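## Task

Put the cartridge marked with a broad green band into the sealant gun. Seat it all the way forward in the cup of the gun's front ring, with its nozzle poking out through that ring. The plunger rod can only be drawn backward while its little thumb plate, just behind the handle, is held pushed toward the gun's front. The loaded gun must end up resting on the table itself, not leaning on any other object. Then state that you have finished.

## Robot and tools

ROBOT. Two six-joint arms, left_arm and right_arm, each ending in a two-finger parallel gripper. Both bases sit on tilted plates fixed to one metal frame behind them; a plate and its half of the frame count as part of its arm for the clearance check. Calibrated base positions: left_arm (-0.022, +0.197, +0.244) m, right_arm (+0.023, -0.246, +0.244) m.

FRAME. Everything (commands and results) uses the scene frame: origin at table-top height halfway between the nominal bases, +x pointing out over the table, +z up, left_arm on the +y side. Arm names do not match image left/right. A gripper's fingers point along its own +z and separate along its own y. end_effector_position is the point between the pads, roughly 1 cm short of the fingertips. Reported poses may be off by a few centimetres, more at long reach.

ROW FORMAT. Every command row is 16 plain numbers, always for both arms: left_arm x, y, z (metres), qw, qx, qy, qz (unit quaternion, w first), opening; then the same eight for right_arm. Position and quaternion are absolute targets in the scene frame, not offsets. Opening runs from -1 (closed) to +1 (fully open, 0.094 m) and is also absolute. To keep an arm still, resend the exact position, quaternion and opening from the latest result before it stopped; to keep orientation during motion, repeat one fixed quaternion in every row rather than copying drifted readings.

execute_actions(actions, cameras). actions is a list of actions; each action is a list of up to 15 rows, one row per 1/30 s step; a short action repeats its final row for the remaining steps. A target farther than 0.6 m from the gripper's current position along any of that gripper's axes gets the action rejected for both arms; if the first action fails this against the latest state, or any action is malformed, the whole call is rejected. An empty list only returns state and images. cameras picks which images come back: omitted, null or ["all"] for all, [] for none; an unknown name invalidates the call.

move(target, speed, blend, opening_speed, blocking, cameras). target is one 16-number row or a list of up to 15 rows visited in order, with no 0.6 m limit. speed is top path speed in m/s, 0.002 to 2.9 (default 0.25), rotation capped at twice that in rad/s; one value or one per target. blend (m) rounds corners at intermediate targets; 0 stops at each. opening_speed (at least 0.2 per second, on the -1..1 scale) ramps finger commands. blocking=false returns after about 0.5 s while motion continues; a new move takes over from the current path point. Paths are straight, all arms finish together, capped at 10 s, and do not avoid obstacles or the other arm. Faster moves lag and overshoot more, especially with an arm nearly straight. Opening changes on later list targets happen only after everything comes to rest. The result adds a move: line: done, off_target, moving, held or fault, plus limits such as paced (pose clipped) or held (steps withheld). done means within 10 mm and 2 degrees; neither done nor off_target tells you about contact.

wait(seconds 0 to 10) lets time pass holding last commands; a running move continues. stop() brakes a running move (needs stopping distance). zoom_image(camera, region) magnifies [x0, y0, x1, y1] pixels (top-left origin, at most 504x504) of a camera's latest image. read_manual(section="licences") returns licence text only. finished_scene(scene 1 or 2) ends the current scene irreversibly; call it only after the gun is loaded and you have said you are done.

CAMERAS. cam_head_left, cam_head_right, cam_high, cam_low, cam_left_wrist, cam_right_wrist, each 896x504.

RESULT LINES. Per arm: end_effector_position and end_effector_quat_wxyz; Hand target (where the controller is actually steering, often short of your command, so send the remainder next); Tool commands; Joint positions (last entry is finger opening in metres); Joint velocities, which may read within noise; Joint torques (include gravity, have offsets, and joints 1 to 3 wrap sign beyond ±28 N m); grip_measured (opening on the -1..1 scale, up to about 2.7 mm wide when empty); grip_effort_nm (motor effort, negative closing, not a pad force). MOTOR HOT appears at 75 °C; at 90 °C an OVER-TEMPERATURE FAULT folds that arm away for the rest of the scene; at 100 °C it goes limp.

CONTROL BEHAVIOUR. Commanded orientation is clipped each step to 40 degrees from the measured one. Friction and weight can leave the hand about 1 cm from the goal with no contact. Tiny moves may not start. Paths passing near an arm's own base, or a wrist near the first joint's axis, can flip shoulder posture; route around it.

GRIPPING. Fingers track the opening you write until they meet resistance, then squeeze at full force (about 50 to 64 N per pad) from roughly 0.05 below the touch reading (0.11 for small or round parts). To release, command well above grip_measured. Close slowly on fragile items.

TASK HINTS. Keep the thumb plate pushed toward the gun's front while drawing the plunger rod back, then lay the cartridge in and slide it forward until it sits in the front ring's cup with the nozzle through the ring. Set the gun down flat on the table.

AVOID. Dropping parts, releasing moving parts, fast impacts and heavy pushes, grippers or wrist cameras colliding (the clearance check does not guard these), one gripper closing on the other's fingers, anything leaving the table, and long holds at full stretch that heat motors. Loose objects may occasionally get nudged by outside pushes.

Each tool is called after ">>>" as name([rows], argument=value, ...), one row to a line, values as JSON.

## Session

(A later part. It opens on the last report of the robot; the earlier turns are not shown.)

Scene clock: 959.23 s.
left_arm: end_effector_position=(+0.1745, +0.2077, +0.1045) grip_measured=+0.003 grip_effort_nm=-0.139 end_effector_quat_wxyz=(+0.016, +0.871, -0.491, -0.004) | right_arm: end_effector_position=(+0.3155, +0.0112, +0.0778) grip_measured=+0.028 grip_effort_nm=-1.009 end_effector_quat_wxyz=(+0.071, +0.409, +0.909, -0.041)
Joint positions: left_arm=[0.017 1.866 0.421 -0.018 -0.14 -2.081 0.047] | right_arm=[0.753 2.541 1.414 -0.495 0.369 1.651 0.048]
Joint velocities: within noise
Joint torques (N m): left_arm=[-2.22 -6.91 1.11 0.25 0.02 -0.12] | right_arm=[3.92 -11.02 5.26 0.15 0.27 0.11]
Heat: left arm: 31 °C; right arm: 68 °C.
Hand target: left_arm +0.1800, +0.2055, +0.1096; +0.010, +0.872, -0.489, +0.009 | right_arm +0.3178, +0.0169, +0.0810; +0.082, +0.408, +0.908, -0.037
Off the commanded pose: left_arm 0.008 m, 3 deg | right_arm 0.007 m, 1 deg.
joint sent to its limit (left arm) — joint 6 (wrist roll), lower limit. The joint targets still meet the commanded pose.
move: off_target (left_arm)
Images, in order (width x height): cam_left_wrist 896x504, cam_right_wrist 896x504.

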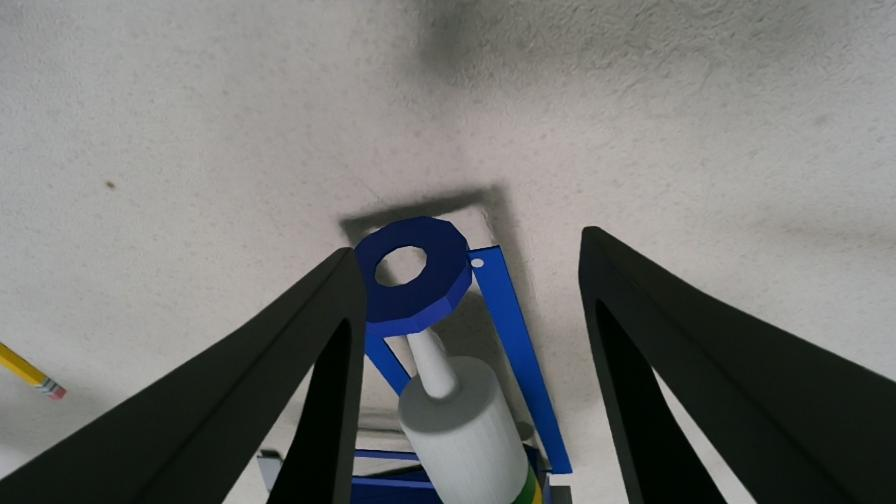

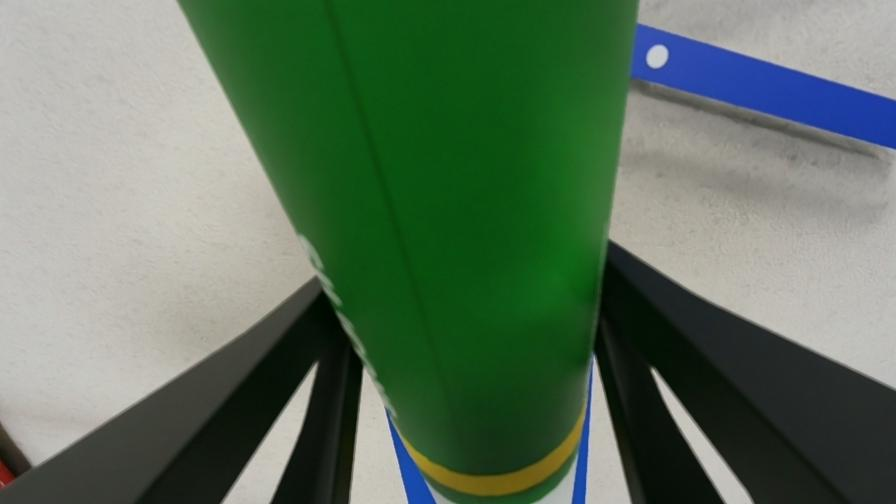

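>>> move([
  [0.180,0.205,0.11,0,-0.8788,0.4772,0,0.0,0.3085,0.029,0.079,0.0826,0.4082,0.9084,-0.0371,-0.05],
], speed=0.08, cameras=["cam_left_wrist","cam_right_wrist"])

>>> zoom_image(camera="cam_left_wrist", region=[340, 200, 580, 484])

Scene clock: 962.90 s.
left_arm: end_effector_position=(+0.1745, +0.2077, +0.1045) grip_measured=+0.003 grip_effort_nm=-0.139 end_effector_quat_wxyz=(+0.016, +0.871, -0.491, -0.004) | right_arm: end_effector_position=(+0.3060, +0.0190, +0.0735) grip_measured=+0.028 grip_effort_nm=-1.004 end_effector_quat_wxyz=(+0.072, +0.412, +0.907, -0.042)
Joint positions: left_arm=[0.017 1.866 0.421 -0.018 -0.14 -2.081 0.047] | right_arm=[0.782 2.562 1.422 -0.495 0.369 1.69 0.048]
Joint velocities: within noise
Joint torques (N m): left_arm=[-2.41 -6.93 1.2 0.23 0.03 -0.11] | right_arm=[4.59 -10.96 6.57 0 0.25 0.13]
Heat: left arm: 31 °C; right arm: 68 °C.
Hand target: left_arm +0.1800, +0.2055, +0.1096; +0.010, +0.872, -0.489, +0.009 | right_arm +0.3083, +0.0290, +0.0791; +0.082, +0.408, +0.908, -0.036
Off the commanded pose: left_arm 0.008 m, 3 deg | right_arm 0.012 m, 1 deg.
joint sent to its limit (left arm) — joint 6 (wrist roll), lower limit. The joint targets still meet the commanded pose.
move: off_target (left_arm, right_arm)
Images, in order (width x height): cam_left_wrist 896x504, cam_right_wrist 896x504.

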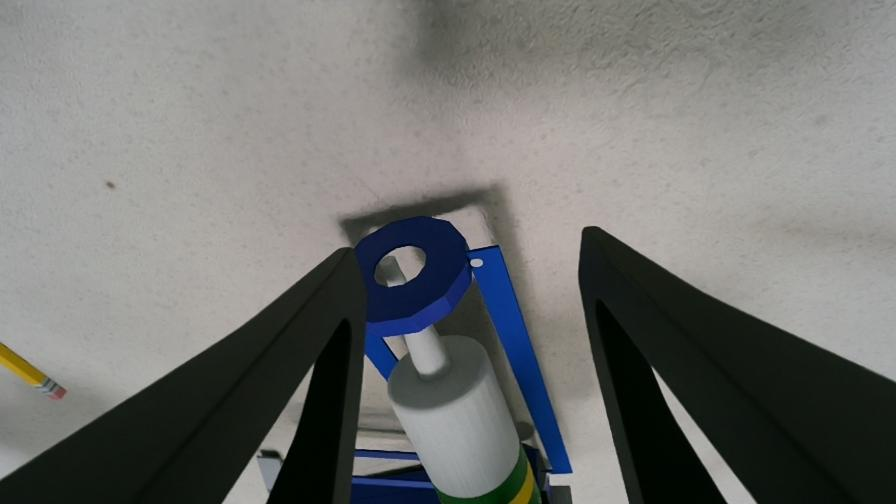

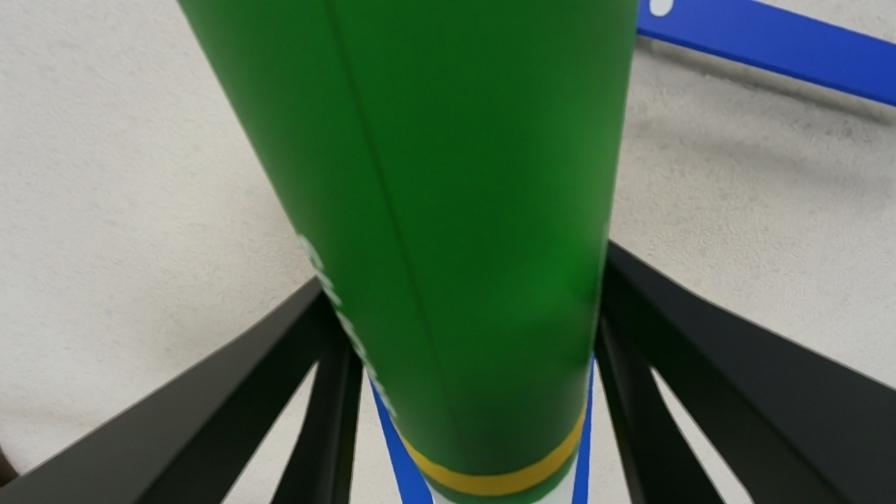

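Scaled by 1.775 from the camera's 896x504 image, which has a finer 1280x720 frame.

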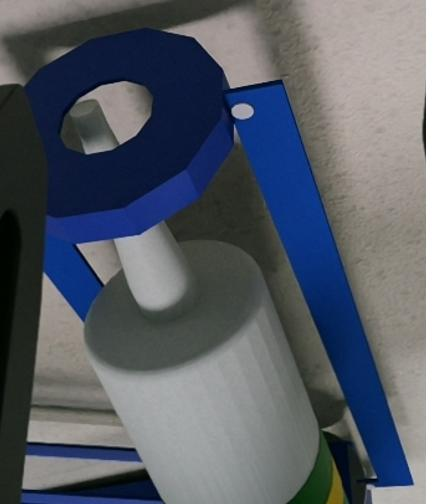

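>>> move([
  [0.180,0.205,0.11,0,-0.8788,0.4772,0,0.0,0.2985,0.0435,0.0755,0.0825,0.4120,0.9066,-0.0375,-0.05],
], speed=0.08, cameras=["cam_left_wrist","cam_right_wrist"])

>>> zoom_image(camera="cam_left_wrist", region=[340, 200, 580, 484])

Scene clock: 967.77 s.
left_arm: end_effector_position=(+0.1745, +0.2077, +0.1045) grip_measured=+0.003 grip_effort_nm=-0.139 end_effector_quat_wxyz=(+0.016, +0.871, -0.491, -0.004) | right_arm: end_effector_position=(+0.2980, +0.0362, +0.0697) grip_measured=+0.028 grip_effort_nm=-1.009 end_effector_quat_wxyz=(+0.074, +0.416, +0.905, -0.037)
Joint positions: left_arm=[0.017 1.866 0.421 -0.018 -0.14 -2.081 0.047] | right_arm=[0.824 2.598 1.461 -0.501 0.369 1.741 0.048]
Joint velocities: within noise
Joint torques (N m): left_arm=[-2.14 -7.05 1.13 0.21 0 -0.09] | right_arm=[4.44 -11.22 6.79 -0.21 0.22 0.13]
Heat: left arm: 31 °C; right arm: 68 °C.
Hand target: left_arm +0.1800, +0.2055, +0.1096; +0.010, +0.872, -0.489, +0.009 | right_arm +0.2984, +0.0434, +0.0755; +0.083, +0.412, +0.907, -0.037
Off the commanded pose: left_arm 0.008 m, 3 deg | right_arm 0.009 m, 1 deg.
joint sent to its limit (left arm) — joint 6 (wrist roll), lower limit. The joint targets still meet the commanded pose.
move: off_target (left_arm)
Images, in order (width x height): cam_left_wrist 896x504, cam_right_wrist 896x504.

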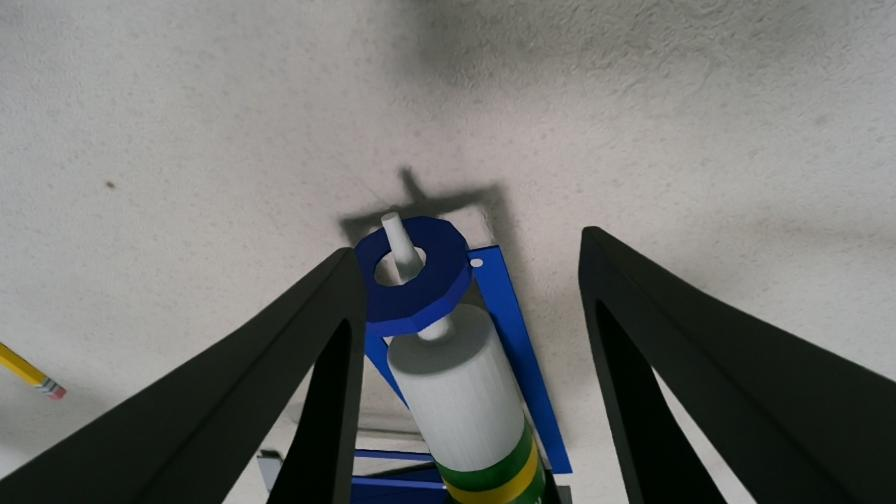

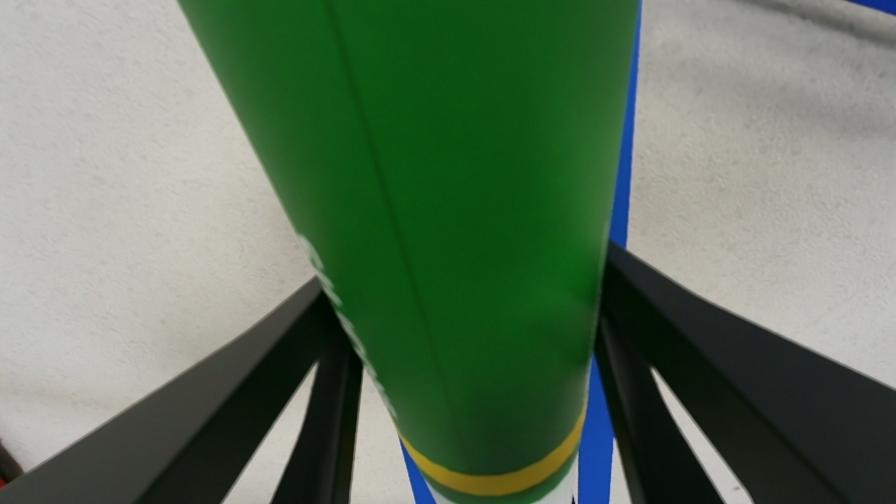

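Scaled by 1.775 from the camera's 896x504 image, which has a finer 1280x720 frame.

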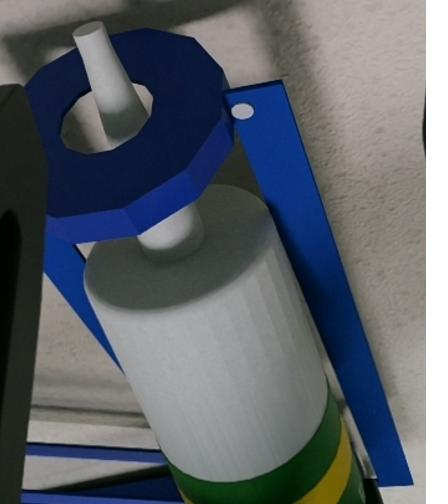

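>>> move([
  [0.180,0.205,0.11,0,-0.8788,0.4772,0,0.0,0.2835,0.0525,0.072,0.0826,0.4082,0.9084,-0.0371,-0.05],
], speed=0.06, cameras=["cam_left_wrist","cam_right_wrist"])

>>> zoom_image(camera="cam_left_wrist", region=[340, 180, 580, 464])

Scene clock: 973.00 s.
left_arm: end_effector_position=(+0.1745, +0.2077, +0.1045) grip_measured=+0.003 grip_effort_nm=-0.159 end_effector_quat_wxyz=(+0.016, +0.871, -0.491, -0.004) | right_arm: end_effector_position=(+0.2837, +0.0453, +0.0672) grip_measured=+0.028 grip_effort_nm=-1.004 end_effector_quat_wxyz=(+0.074, +0.413, +0.907, -0.037)
Joint positions: left_arm=[0.017 1.866 0.421 -0.018 -0.14 -2.081 0.047] | right_arm=[0.864 2.614 1.461 -0.502 0.366 1.777 0.048]
Joint velocities: within noise
Joint torques (N m): left_arm=[-2.21 -6.82 1.35 0.26 0.01 -0.1] | right_arm=[4.41 -11.12 6.45 -0.13 0.22 0.11]
Heat: left arm: 31 °C; right arm: 66 °C.
Hand target: left_arm +0.1800, +0.2055, +0.1096; +0.010, +0.872, -0.489, +0.008 | right_arm +0.2835, +0.0526, +0.0721; +0.083, +0.408, +0.908, -0.036
Off the commanded pose: left_arm 0.008 m, 3 deg | right_arm 0.009 m, 1 deg.
joint sent to its limit (left arm) — joint 6 (wrist roll), lower limit. The joint targets still meet the commanded pose.
move: off_target (left_arm)
Images, in order (width x height): cam_left_wrist 896x504, cam_right_wrist 896x504.

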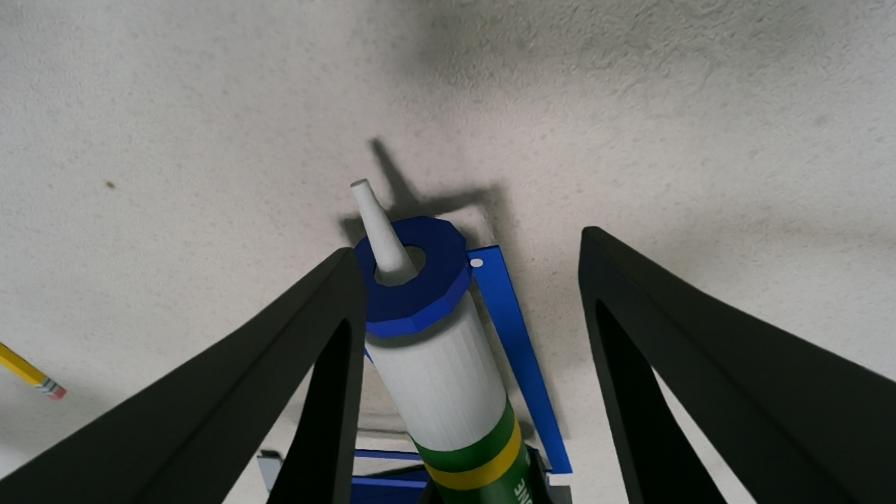

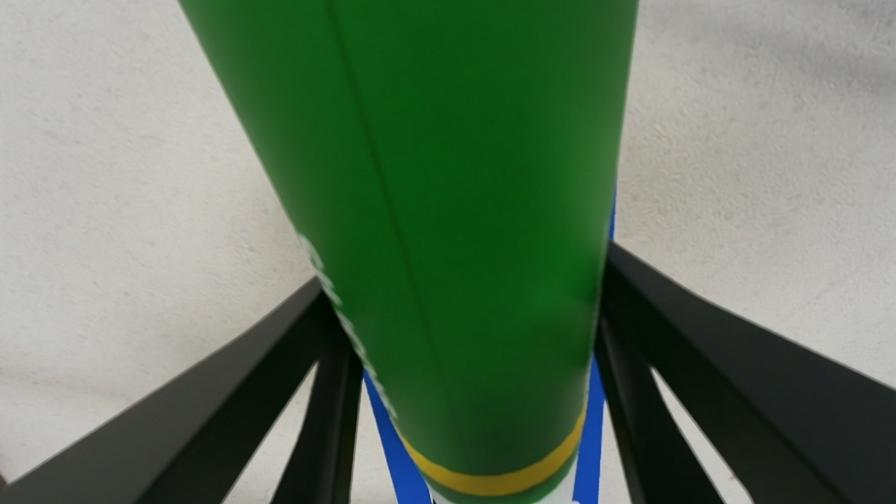

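Scaled by 1.775 from the camera's 896x504 image, which has a finer 1280x720 frame.

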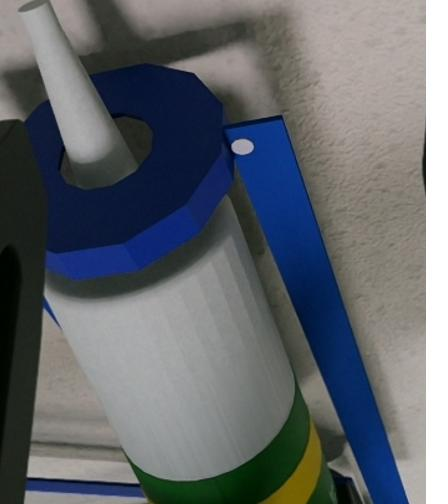

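>>> move([
  [0.180,0.205,0.11,0,-0.8788,0.4772,0,0.0,0.2790,0.0575,0.0695,0.0826,0.4082,0.9084,-0.0371,-0.05],
], speed=0.05, cameras=["cam_left_wrist","cam_right_wrist"])

>>> zoom_image(camera="cam_left_wrist", region=[340, 180, 580, 464])

Scene clock: 990.00 s.
left_arm: end_effector_position=(+0.1745, +0.2077, +0.1045) grip_measured=+0.003 grip_effort_nm=-0.144 end_effector_quat_wxyz=(+0.016, +0.871, -0.491, -0.004) | right_arm: end_effector_position=(+0.2807, +0.0501, +0.0647) grip_measured=+0.028 grip_effort_nm=-1.009 end_effector_quat_wxyz=(+0.075, +0.415, +0.906, -0.036)
Joint positions: left_arm=[0.017 1.866 0.421 -0.018 -0.14 -2.081 0.047] | right_arm=[0.876 2.628 1.474 -0.502 0.365 1.793 0.048]
Joint velocities: within noise
Joint torques (N m): left_arm=[-2.29 -6.98 1.2 0.24 0.02 -0.11] | right_arm=[4.7 -11.04 6.5 -0.15 0.21 0.09]
Heat: left arm: 31 °C; right arm: 66 °C.
Hand target: left_arm +0.1800, +0.2055, +0.1096; +0.010, +0.872, -0.489, +0.008 | right_arm +0.2789, +0.0574, +0.0695; +0.083, +0.408, +0.908, -0.036
Off the commanded pose: left_arm 0.008 m, 3 deg | right_arm 0.009 m, 1 deg.
joint sent to its limit (left arm) — joint 6 (wrist roll), lower limit. The joint targets still meet the commanded pose.
move: off_target (left_arm)
Images, in order (width x height): cam_left_wrist 896x504, cam_right_wrist 896x504.

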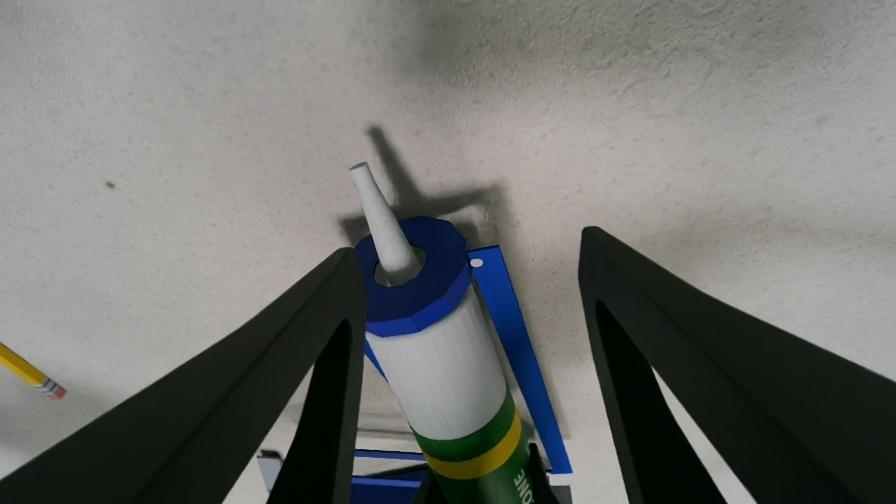

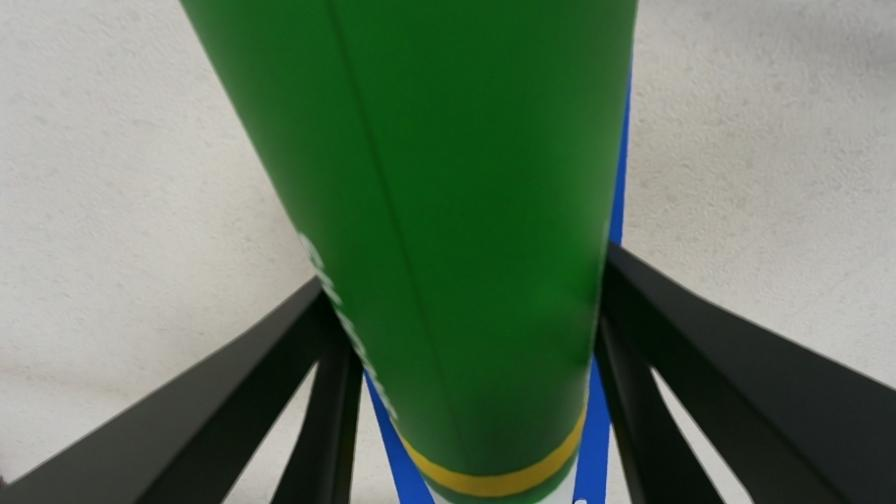

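Scaled by 1.775 from the camera's 896x504 image, which has a finer 1280x720 frame.

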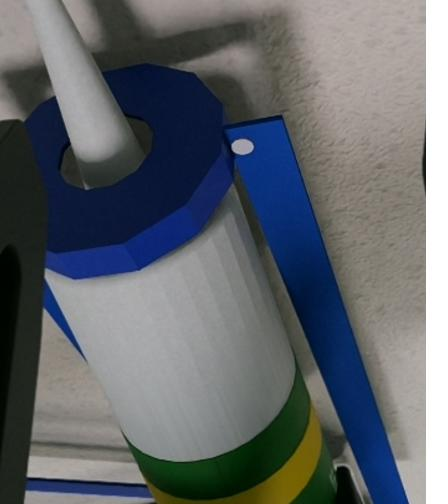

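>>> move([
  [0.180,0.205,0.11,0,-0.8788,0.4772,0,0.0,0.2785,0.0580,0.066,0.0556,0.4116,0.9093,-0.0252,-0.05],
], speed=0.05, cameras=["cam_left_wrist","cam_right_wrist"])

>>> zoom_image(camera="cam_left_wrist", region=[340, 180, 580, 464])

Scene clock: 995.93 s.
left_arm: end_effector_position=(+0.1745, +0.2077, +0.1045) grip_measured=+0.003 grip_effort_nm=-0.139 end_effector_quat_wxyz=(+0.016, +0.871, -0.491, -0.004) | right_arm: end_effector_position=(+0.2761, +0.0535, +0.0638) grip_measured=+0.028 grip_effort_nm=-1.009 end_effector_quat_wxyz=(+0.059, +0.411, +0.909, -0.033)
Joint positions: left_arm=[0.017 1.866 0.421 -0.018 -0.14 -2.081 0.047] | right_arm=[0.876 2.628 1.474 -0.502 0.332 1.782 0.048]
Joint velocities: within noise
Joint torques (N m): left_arm=[-2.28 -7.05 1.21 0.24 0.02 -0.13] | right_arm=[2.41 -11.84 4.82 0.18 -0.01 -0.06]
Heat: left arm: 31 °C; right arm: 66 °C.
Hand target: left_arm +0.1800, +0.2055, +0.1096; +0.010, +0.872, -0.489, +0.008 | right_arm +0.2784, +0.0579, +0.0660; +0.056, +0.411, +0.909, -0.025
Off the commanded pose: left_arm 0.008 m, 3 deg | right_arm 0.006 m, 1 deg.
joint sent to its limit (left arm) — joint 6 (wrist roll), lower limit. The joint targets still meet the commanded pose.
move: off_target (left_arm)
Images, in order (width x height): cam_left_wrist 896x504, cam_right_wrist 896x504.

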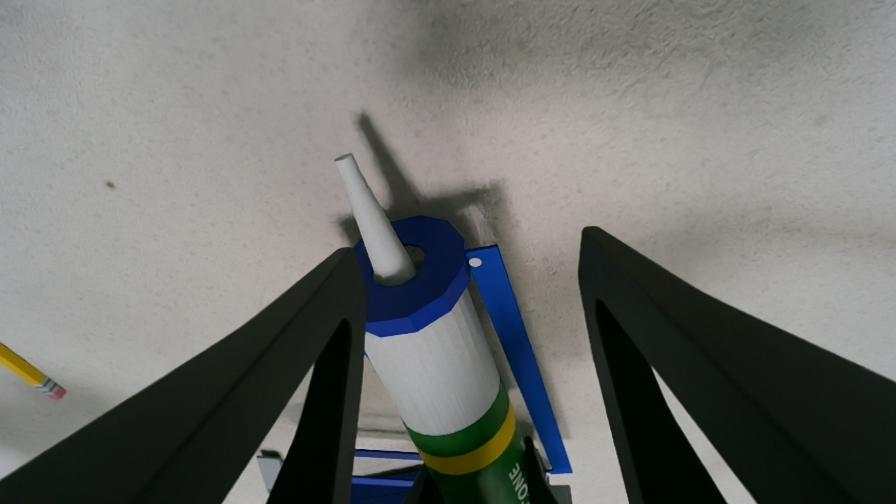

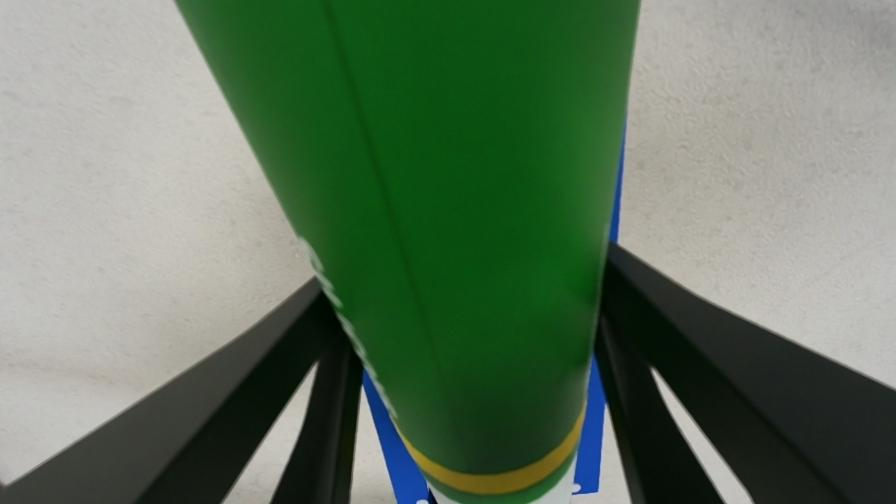

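Scaled by 1.775 from the camera's 896x504 image, which has a finer 1280x720 frame.

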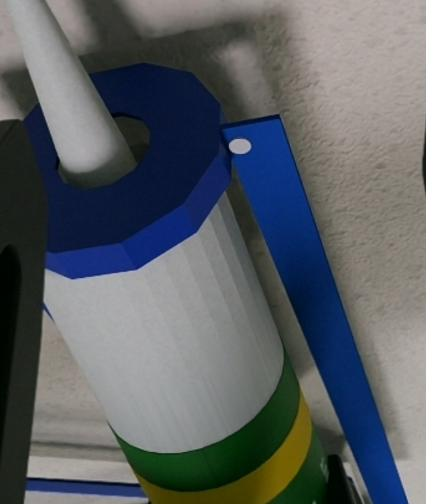

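>>> move([
  [0.180,0.205,0.11,0,-0.8788,0.4772,0,0.0,0.2785,0.0585,0.060,0.0417,0.4120,0.9099,-0.0189,-0.05],
], speed=0.05, cameras=["cam_left_wrist","cam_right_wrist"])

>>> zoom_image(camera="cam_left_wrist", region=[340, 180, 580, 464])

Scene clock: 1005.73 s.
left_arm: end_effector_position=(+0.1745, +0.2077, +0.1045) grip_measured=+0.003 grip_effort_nm=-0.149 end_effector_quat_wxyz=(+0.016, +0.871, -0.491, -0.004) | right_arm: end_effector_position=(+0.2775, +0.0540, +0.0605) grip_measured=+0.028 grip_effort_nm=-1.004 end_effector_quat_wxyz=(+0.045, +0.411, +0.910, -0.028)
Joint positions: left_arm=[0.017 1.866 0.421 -0.018 -0.14 -2.081 0.047] | right_arm=[0.86 2.632 1.474 -0.488 0.305 1.763 0.048]
Joint velocities: within noise
Joint torques (N m): left_arm=[-2.25 -6.93 1.31 0.25 0.04 -0.11] | right_arm=[2.54 -11.32 4.37 0.29 -0.04 0.01]
Heat: left arm: 31 °C; right arm: 66 °C.
Hand target: left_arm +0.1800, +0.2055, +0.1096; +0.010, +0.872, -0.489, +0.008 | right_arm +0.2786, +0.0584, +0.0601; +0.042, +0.412, +0.910, -0.019
Off the commanded pose: left_arm 0.008 m, 3 deg | right_arm 0.005 m, 1 deg.
joint sent to its limit (left arm) — joint 6 (wrist roll), lower limit. The joint targets still meet the commanded pose.
move: off_target (left_arm)
Images, in order (width x height): cam_left_wrist 896x504, cam_right_wrist 896x504.

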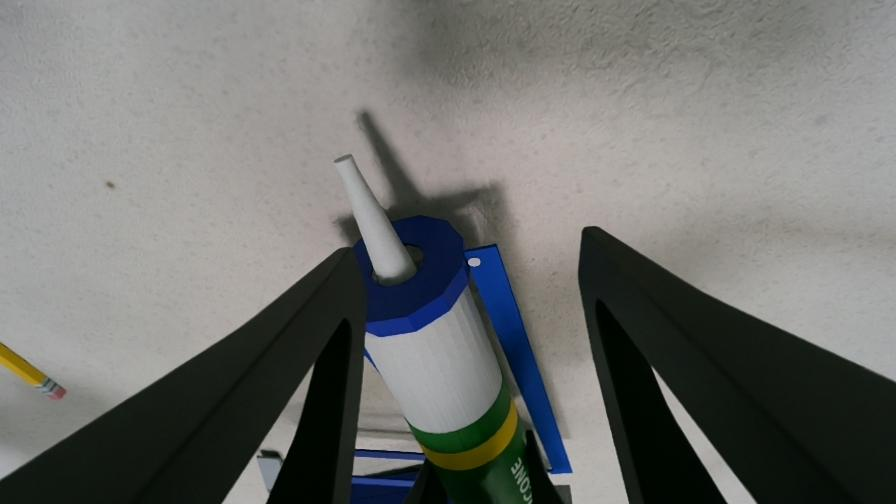

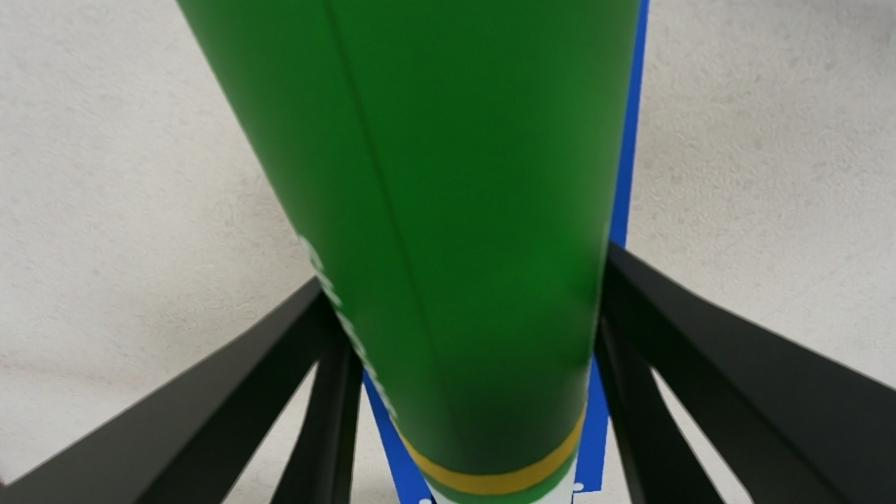

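Scaled by 1.775 from the camera's 896x504 image, which has a finer 1280x720 frame.

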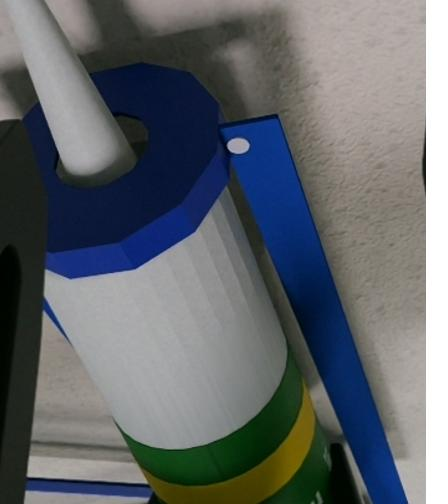

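>>> move([
  [0.180,0.205,0.11,0,-0.8788,0.4772,0,0.0,0.2785,0.0590,0.053,0.0278,0.4122,0.9105,-0.0126,-0.05],
], speed=0.05, cameras=["cam_left_wrist","cam_right_wrist"])

>>> zoom_image(camera="cam_left_wrist", region=[340, 180, 580, 464])

Scene clock: 1010.20 s.
left_arm: end_effector_position=(+0.1745, +0.2077, +0.1045) grip_measured=+0.003 grip_effort_nm=-0.144 end_effector_quat_wxyz=(+0.016, +0.871, -0.491, -0.004) | right_arm: end_effector_position=(+0.2777, +0.0573, +0.0557) grip_measured=+0.028 grip_effort_nm=-1.009 end_effector_quat_wxyz=(+0.032, +0.411, +0.911, -0.018)
Joint positions: left_arm=[0.017 1.866 0.421 -0.018 -0.14 -2.081 0.047] | right_arm=[0.849 2.641 1.474 -0.464 0.275 1.747 0.048]
Joint velocities: within noise
Joint torques (N m): left_arm=[-2.22 -6.87 1.18 0.25 0.05 -0.11] | right_arm=[2.22 -11.02 4.11 0.35 -0.07 -0.1]
Heat: left arm: 31 °C; right arm: 65 °C.
Hand target: left_arm +0.1800, +0.2055, +0.1096; +0.010, +0.872, -0.489, +0.008 | right_arm +0.2785, +0.0589, +0.0531; +0.028, +0.412, +0.911, -0.013
Off the commanded pose: left_arm 0.008 m, 3 deg | right_arm 0.003 m, 1 deg.
joint sent to its limit (left arm) — joint 6 (wrist roll), lower limit. The joint targets still meet the commanded pose.
move: off_target (left_arm)
Images, in order (width x height): cam_left_wrist 896x504, cam_right_wrist 896x504.

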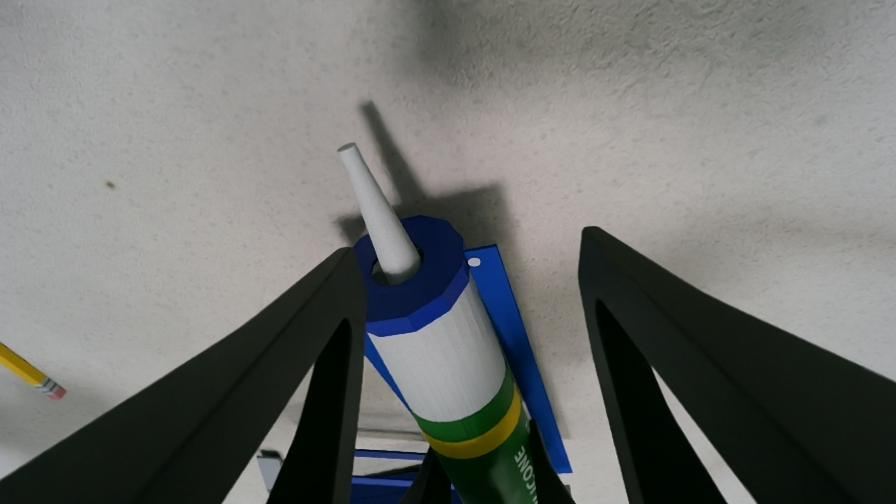

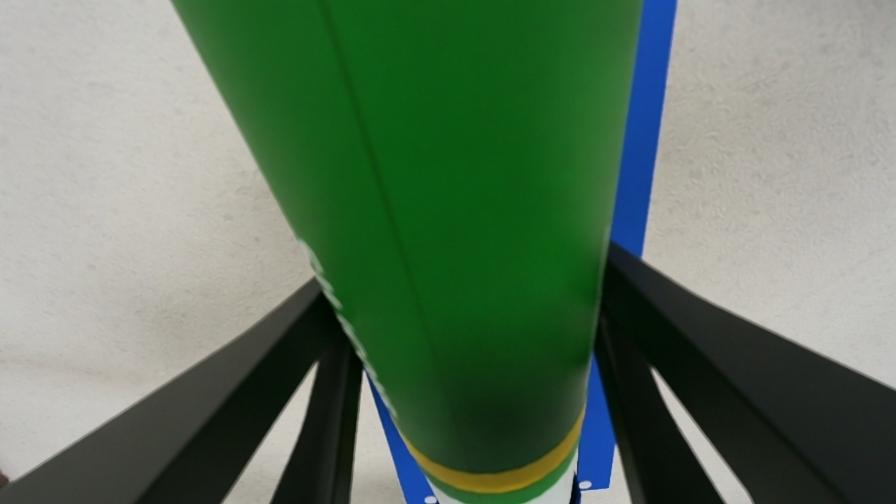

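Scaled by 1.775 from the camera's 896x504 image, which has a finer 1280x720 frame.

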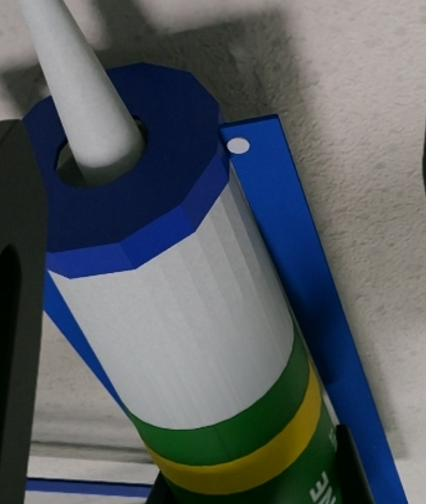

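>>> move([
  [0.180,0.205,0.11,0,-0.8788,0.4772,0,0.0,0.2745,0.0580,0.047,0.0139,0.4123,0.9109,-0.0063,-0.05],
], speed=0.05, cameras=["cam_left_wrist","cam_right_wrist"])

>>> zoom_image(camera="cam_left_wrist", region=[340, 180, 580, 464])

Scene clock: 1015.87 s.
left_arm: end_effector_position=(+0.1745, +0.2077, +0.1045) grip_measured=+0.003 grip_effort_nm=-0.134 end_effector_quat_wxyz=(+0.016, +0.871, -0.491, -0.004) | right_arm: end_effector_position=(+0.2762, +0.0586, +0.0522) grip_measured=+0.028 grip_effort_nm=-1.004 end_effector_quat_wxyz=(+0.022, +0.409, +0.912, -0.009)
Joint positions: left_arm=[0.017 1.866 0.421 -0.018 -0.14 -2.081 0.047] | right_arm=[0.842 2.641 1.456 -0.43 0.253 1.734 0.048]
Joint velocities: within noise
Joint torques (N m): left_arm=[-2.19 -6.95 1.32 0.23 0.02 -0.12] | right_arm=[1.95 -10.67 3.66 0.39 -0.09 0]
Heat: left arm: 31 °C; right arm: 66 °C.
Hand target: left_arm +0.1800, +0.2055, +0.1096; +0.010, +0.872, -0.489, +0.008 | right_arm +0.2745, +0.0580, +0.0471; +0.014, +0.412, +0.911, -0.006
Off the commanded pose: left_arm 0.008 m, 3 deg | right_arm 0.005 m, 1 deg.
joint sent to its limit (left arm) — joint 6 (wrist roll), lower limit. The joint targets still meet the commanded pose.
move: off_target (left_arm)
Images, in order (width x height): cam_left_wrist 896x504, cam_right_wrist 896x504.

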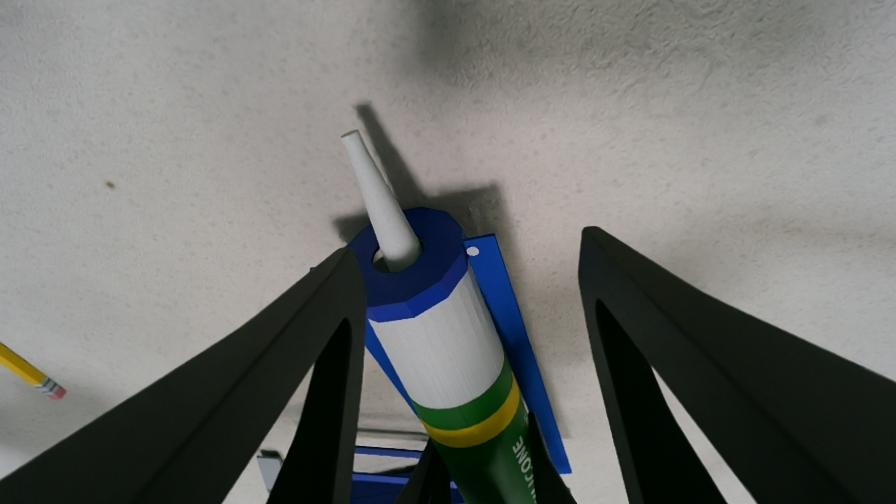

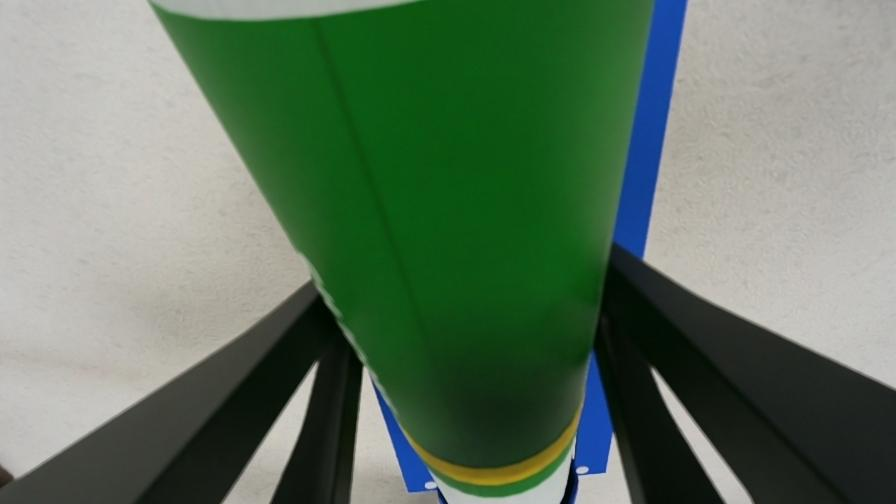

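Scaled by 1.775 from the camera's 896x504 image, which has a finer 1280x720 frame.

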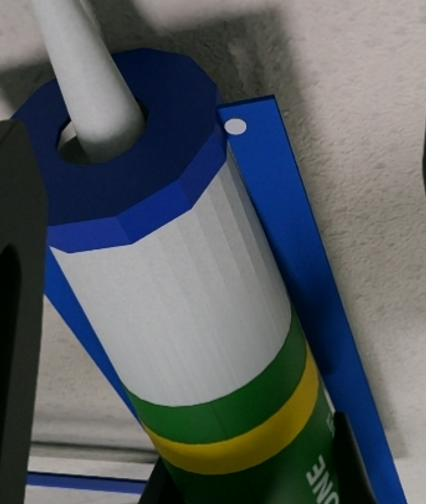

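>>> move([
  [0.180,0.205,0.11,0,-0.8788,0.4772,0,0.0,0.2775,0.0590,0.058,0.0347,0.4121,0.9103,-0.0157,-0.05],
  [0.180,0.205,0.11,0,-0.8788,0.4772,0,0.0,0.2700,0.0655,0.058,0.0347,0.4121,0.9103,-0.0157,-0.05],
], speed=0.05, cameras=["cam_left_wrist","cam_right_wrist"])

>>> zoom_image(camera="cam_left_wrist", region=[340, 180, 580, 464])

Scene clock: 1029.70 s.
left_arm: end_effector_position=(+0.1745, +0.2077, +0.1045) grip_measured=+0.003 grip_effort_nm=-0.134 end_effector_quat_wxyz=(+0.016, +0.871, -0.491, -0.004) | right_arm: end_effector_position=(+0.2722, +0.0596, +0.0535) grip_measured=+0.028 grip_effort_nm=-1.004 end_effector_quat_wxyz=(+0.028, +0.417, +0.908, -0.013)
Joint positions: left_arm=[0.017 1.866 0.421 -0.018 -0.14 -2.081 0.047] | right_arm=[0.858 2.641 1.456 -0.44 0.264 1.769 0.048]
Joint velocities: within noise
Joint torques (N m): left_arm=[-2.15 -6.91 1.22 0.19 0.01 -0.13] | right_arm=[4.56 -11.26 6.02 -0.06 0.21 0.1]
Heat: left arm: 31 °C; right arm: 67 °C.
Hand target: left_arm +0.1800, +0.2055, +0.1096; +0.010, +0.872, -0.489, +0.008 | right_arm +0.2700, +0.0655, +0.0580; +0.035, +0.412, +0.910, -0.015
Off the commanded pose: left_arm 0.008 m, 3 deg | right_arm 0.008 m, 1 deg.
joint sent to its limit (left arm) — joint 6 (wrist roll), lower limit. The joint targets still meet the commanded pose.
move: off_target (left_arm)
Images, in order (width x height): cam_left_wrist 896x504, cam_right_wrist 896x504.

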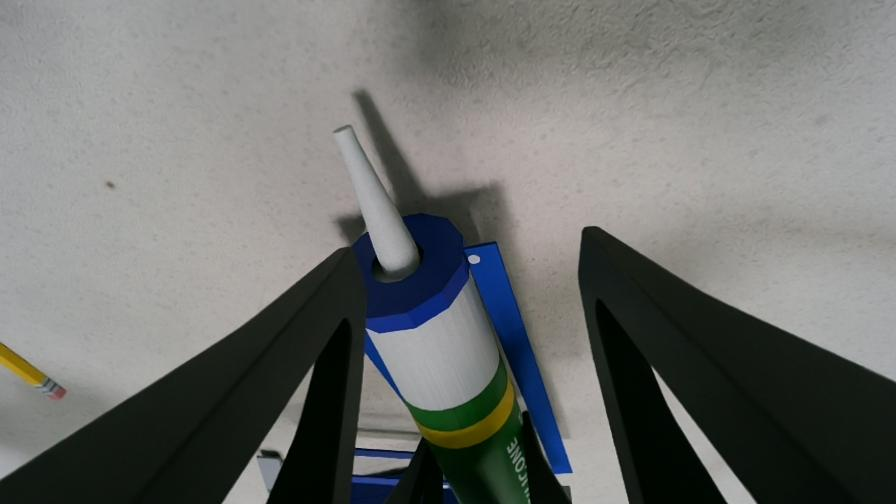

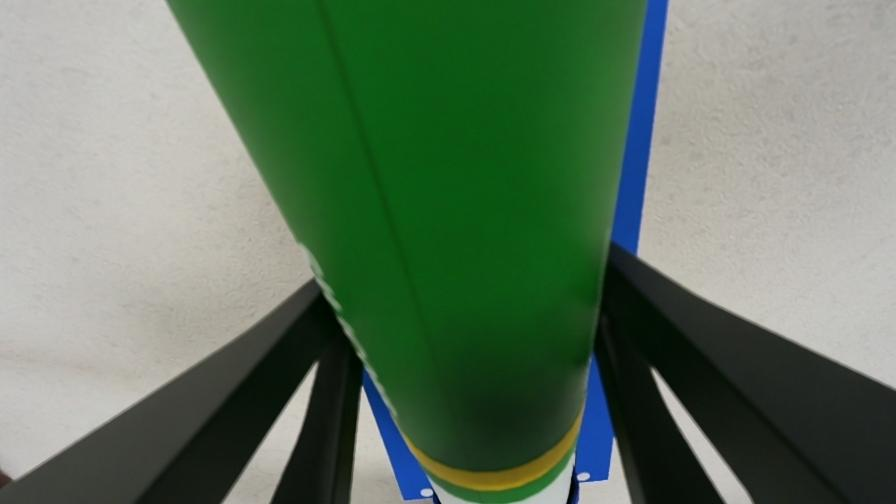

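Scaled by 1.775 from the camera's 896x504 image, which has a finer 1280x720 frame.

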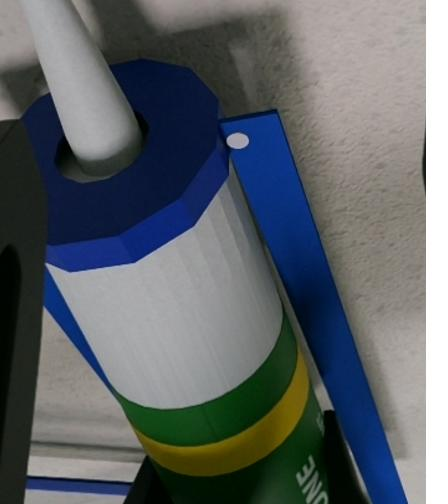

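>>> move([
  [0.180,0.205,0.11,0,-0.8788,0.4772,0,0.0,0.2690,0.0645,0.050,0.0208,0.4123,0.9107,-0.0094,-0.05],
], speed=0.04, cameras=["cam_left_wrist","cam_right_wrist"])

>>> zoom_image(camera="cam_left_wrist", region=[340, 180, 580, 464])

Scene clock: 1034.90 s.
left_arm: end_effector_position=(+0.1745, +0.2077, +0.1045) grip_measured=+0.003 grip_effort_nm=-0.144 end_effector_quat_wxyz=(+0.016, +0.871, -0.491, -0.004) | right_arm: end_effector_position=(+0.2686, +0.0590, +0.0498) grip_measured=+0.028 grip_effort_nm=-1.009 end_effector_quat_wxyz=(+0.022, +0.416, +0.909, -0.016)
Joint positions: left_arm=[0.017 1.866 0.421 -0.018 -0.14 -2.081 0.047] | right_arm=[0.858 2.651 1.456 -0.439 0.255 1.766 0.048]
Joint velocities: within noise
Joint torques (N m): left_arm=[-2.3 -6.95 1.25 0.22 0.03 -0.08] | right_arm=[2.96 -11.18 4.88 0.25 -0.02 -0.11]
Heat: left arm: 31 °C; right arm: 68 °C.
Hand target: left_arm +0.1800, +0.2055, +0.1096; +0.010, +0.872, -0.489, +0.008 | right_arm +0.2690, +0.0645, +0.0501; +0.021, +0.412, +0.911, -0.009
Off the commanded pose: left_arm 0.008 m, 3 deg | right_arm 0.006 m, 1 deg.
joint sent to its limit (left arm) — joint 6 (wrist roll), lower limit. The joint targets still meet the commanded pose.
move: off_target (left_arm)
Images, in order (width x height): cam_left_wrist 896x504, cam_right_wrist 896x504.

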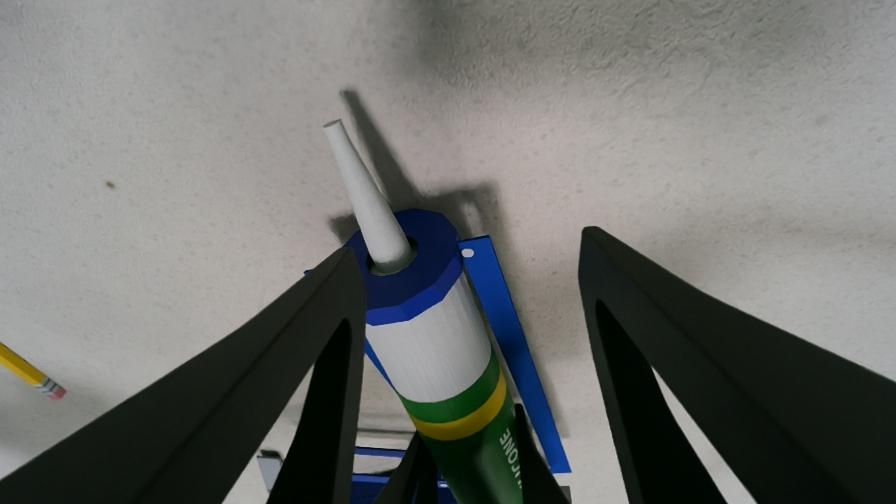

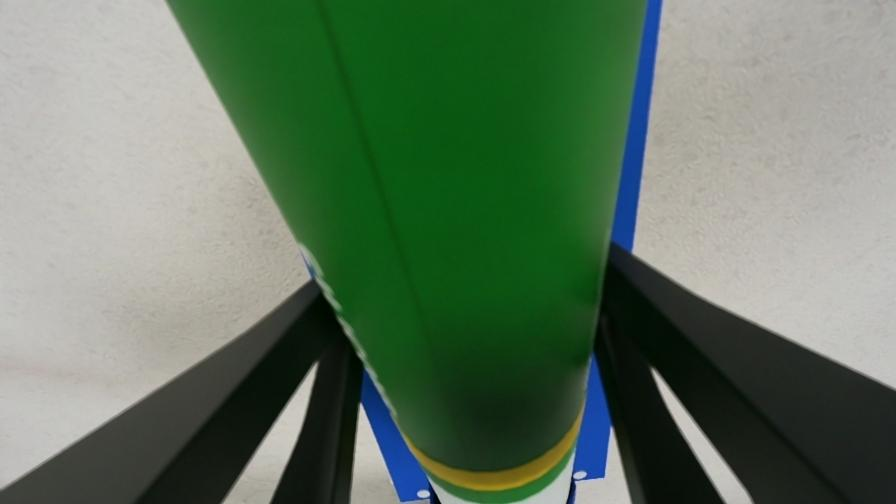

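Scaled by 1.775 from the camera's 896x504 image, which has a finer 1280x720 frame.

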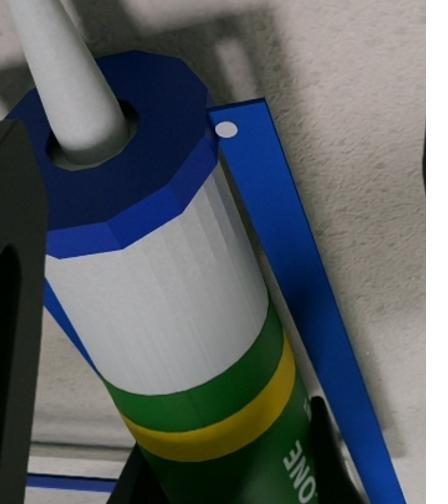

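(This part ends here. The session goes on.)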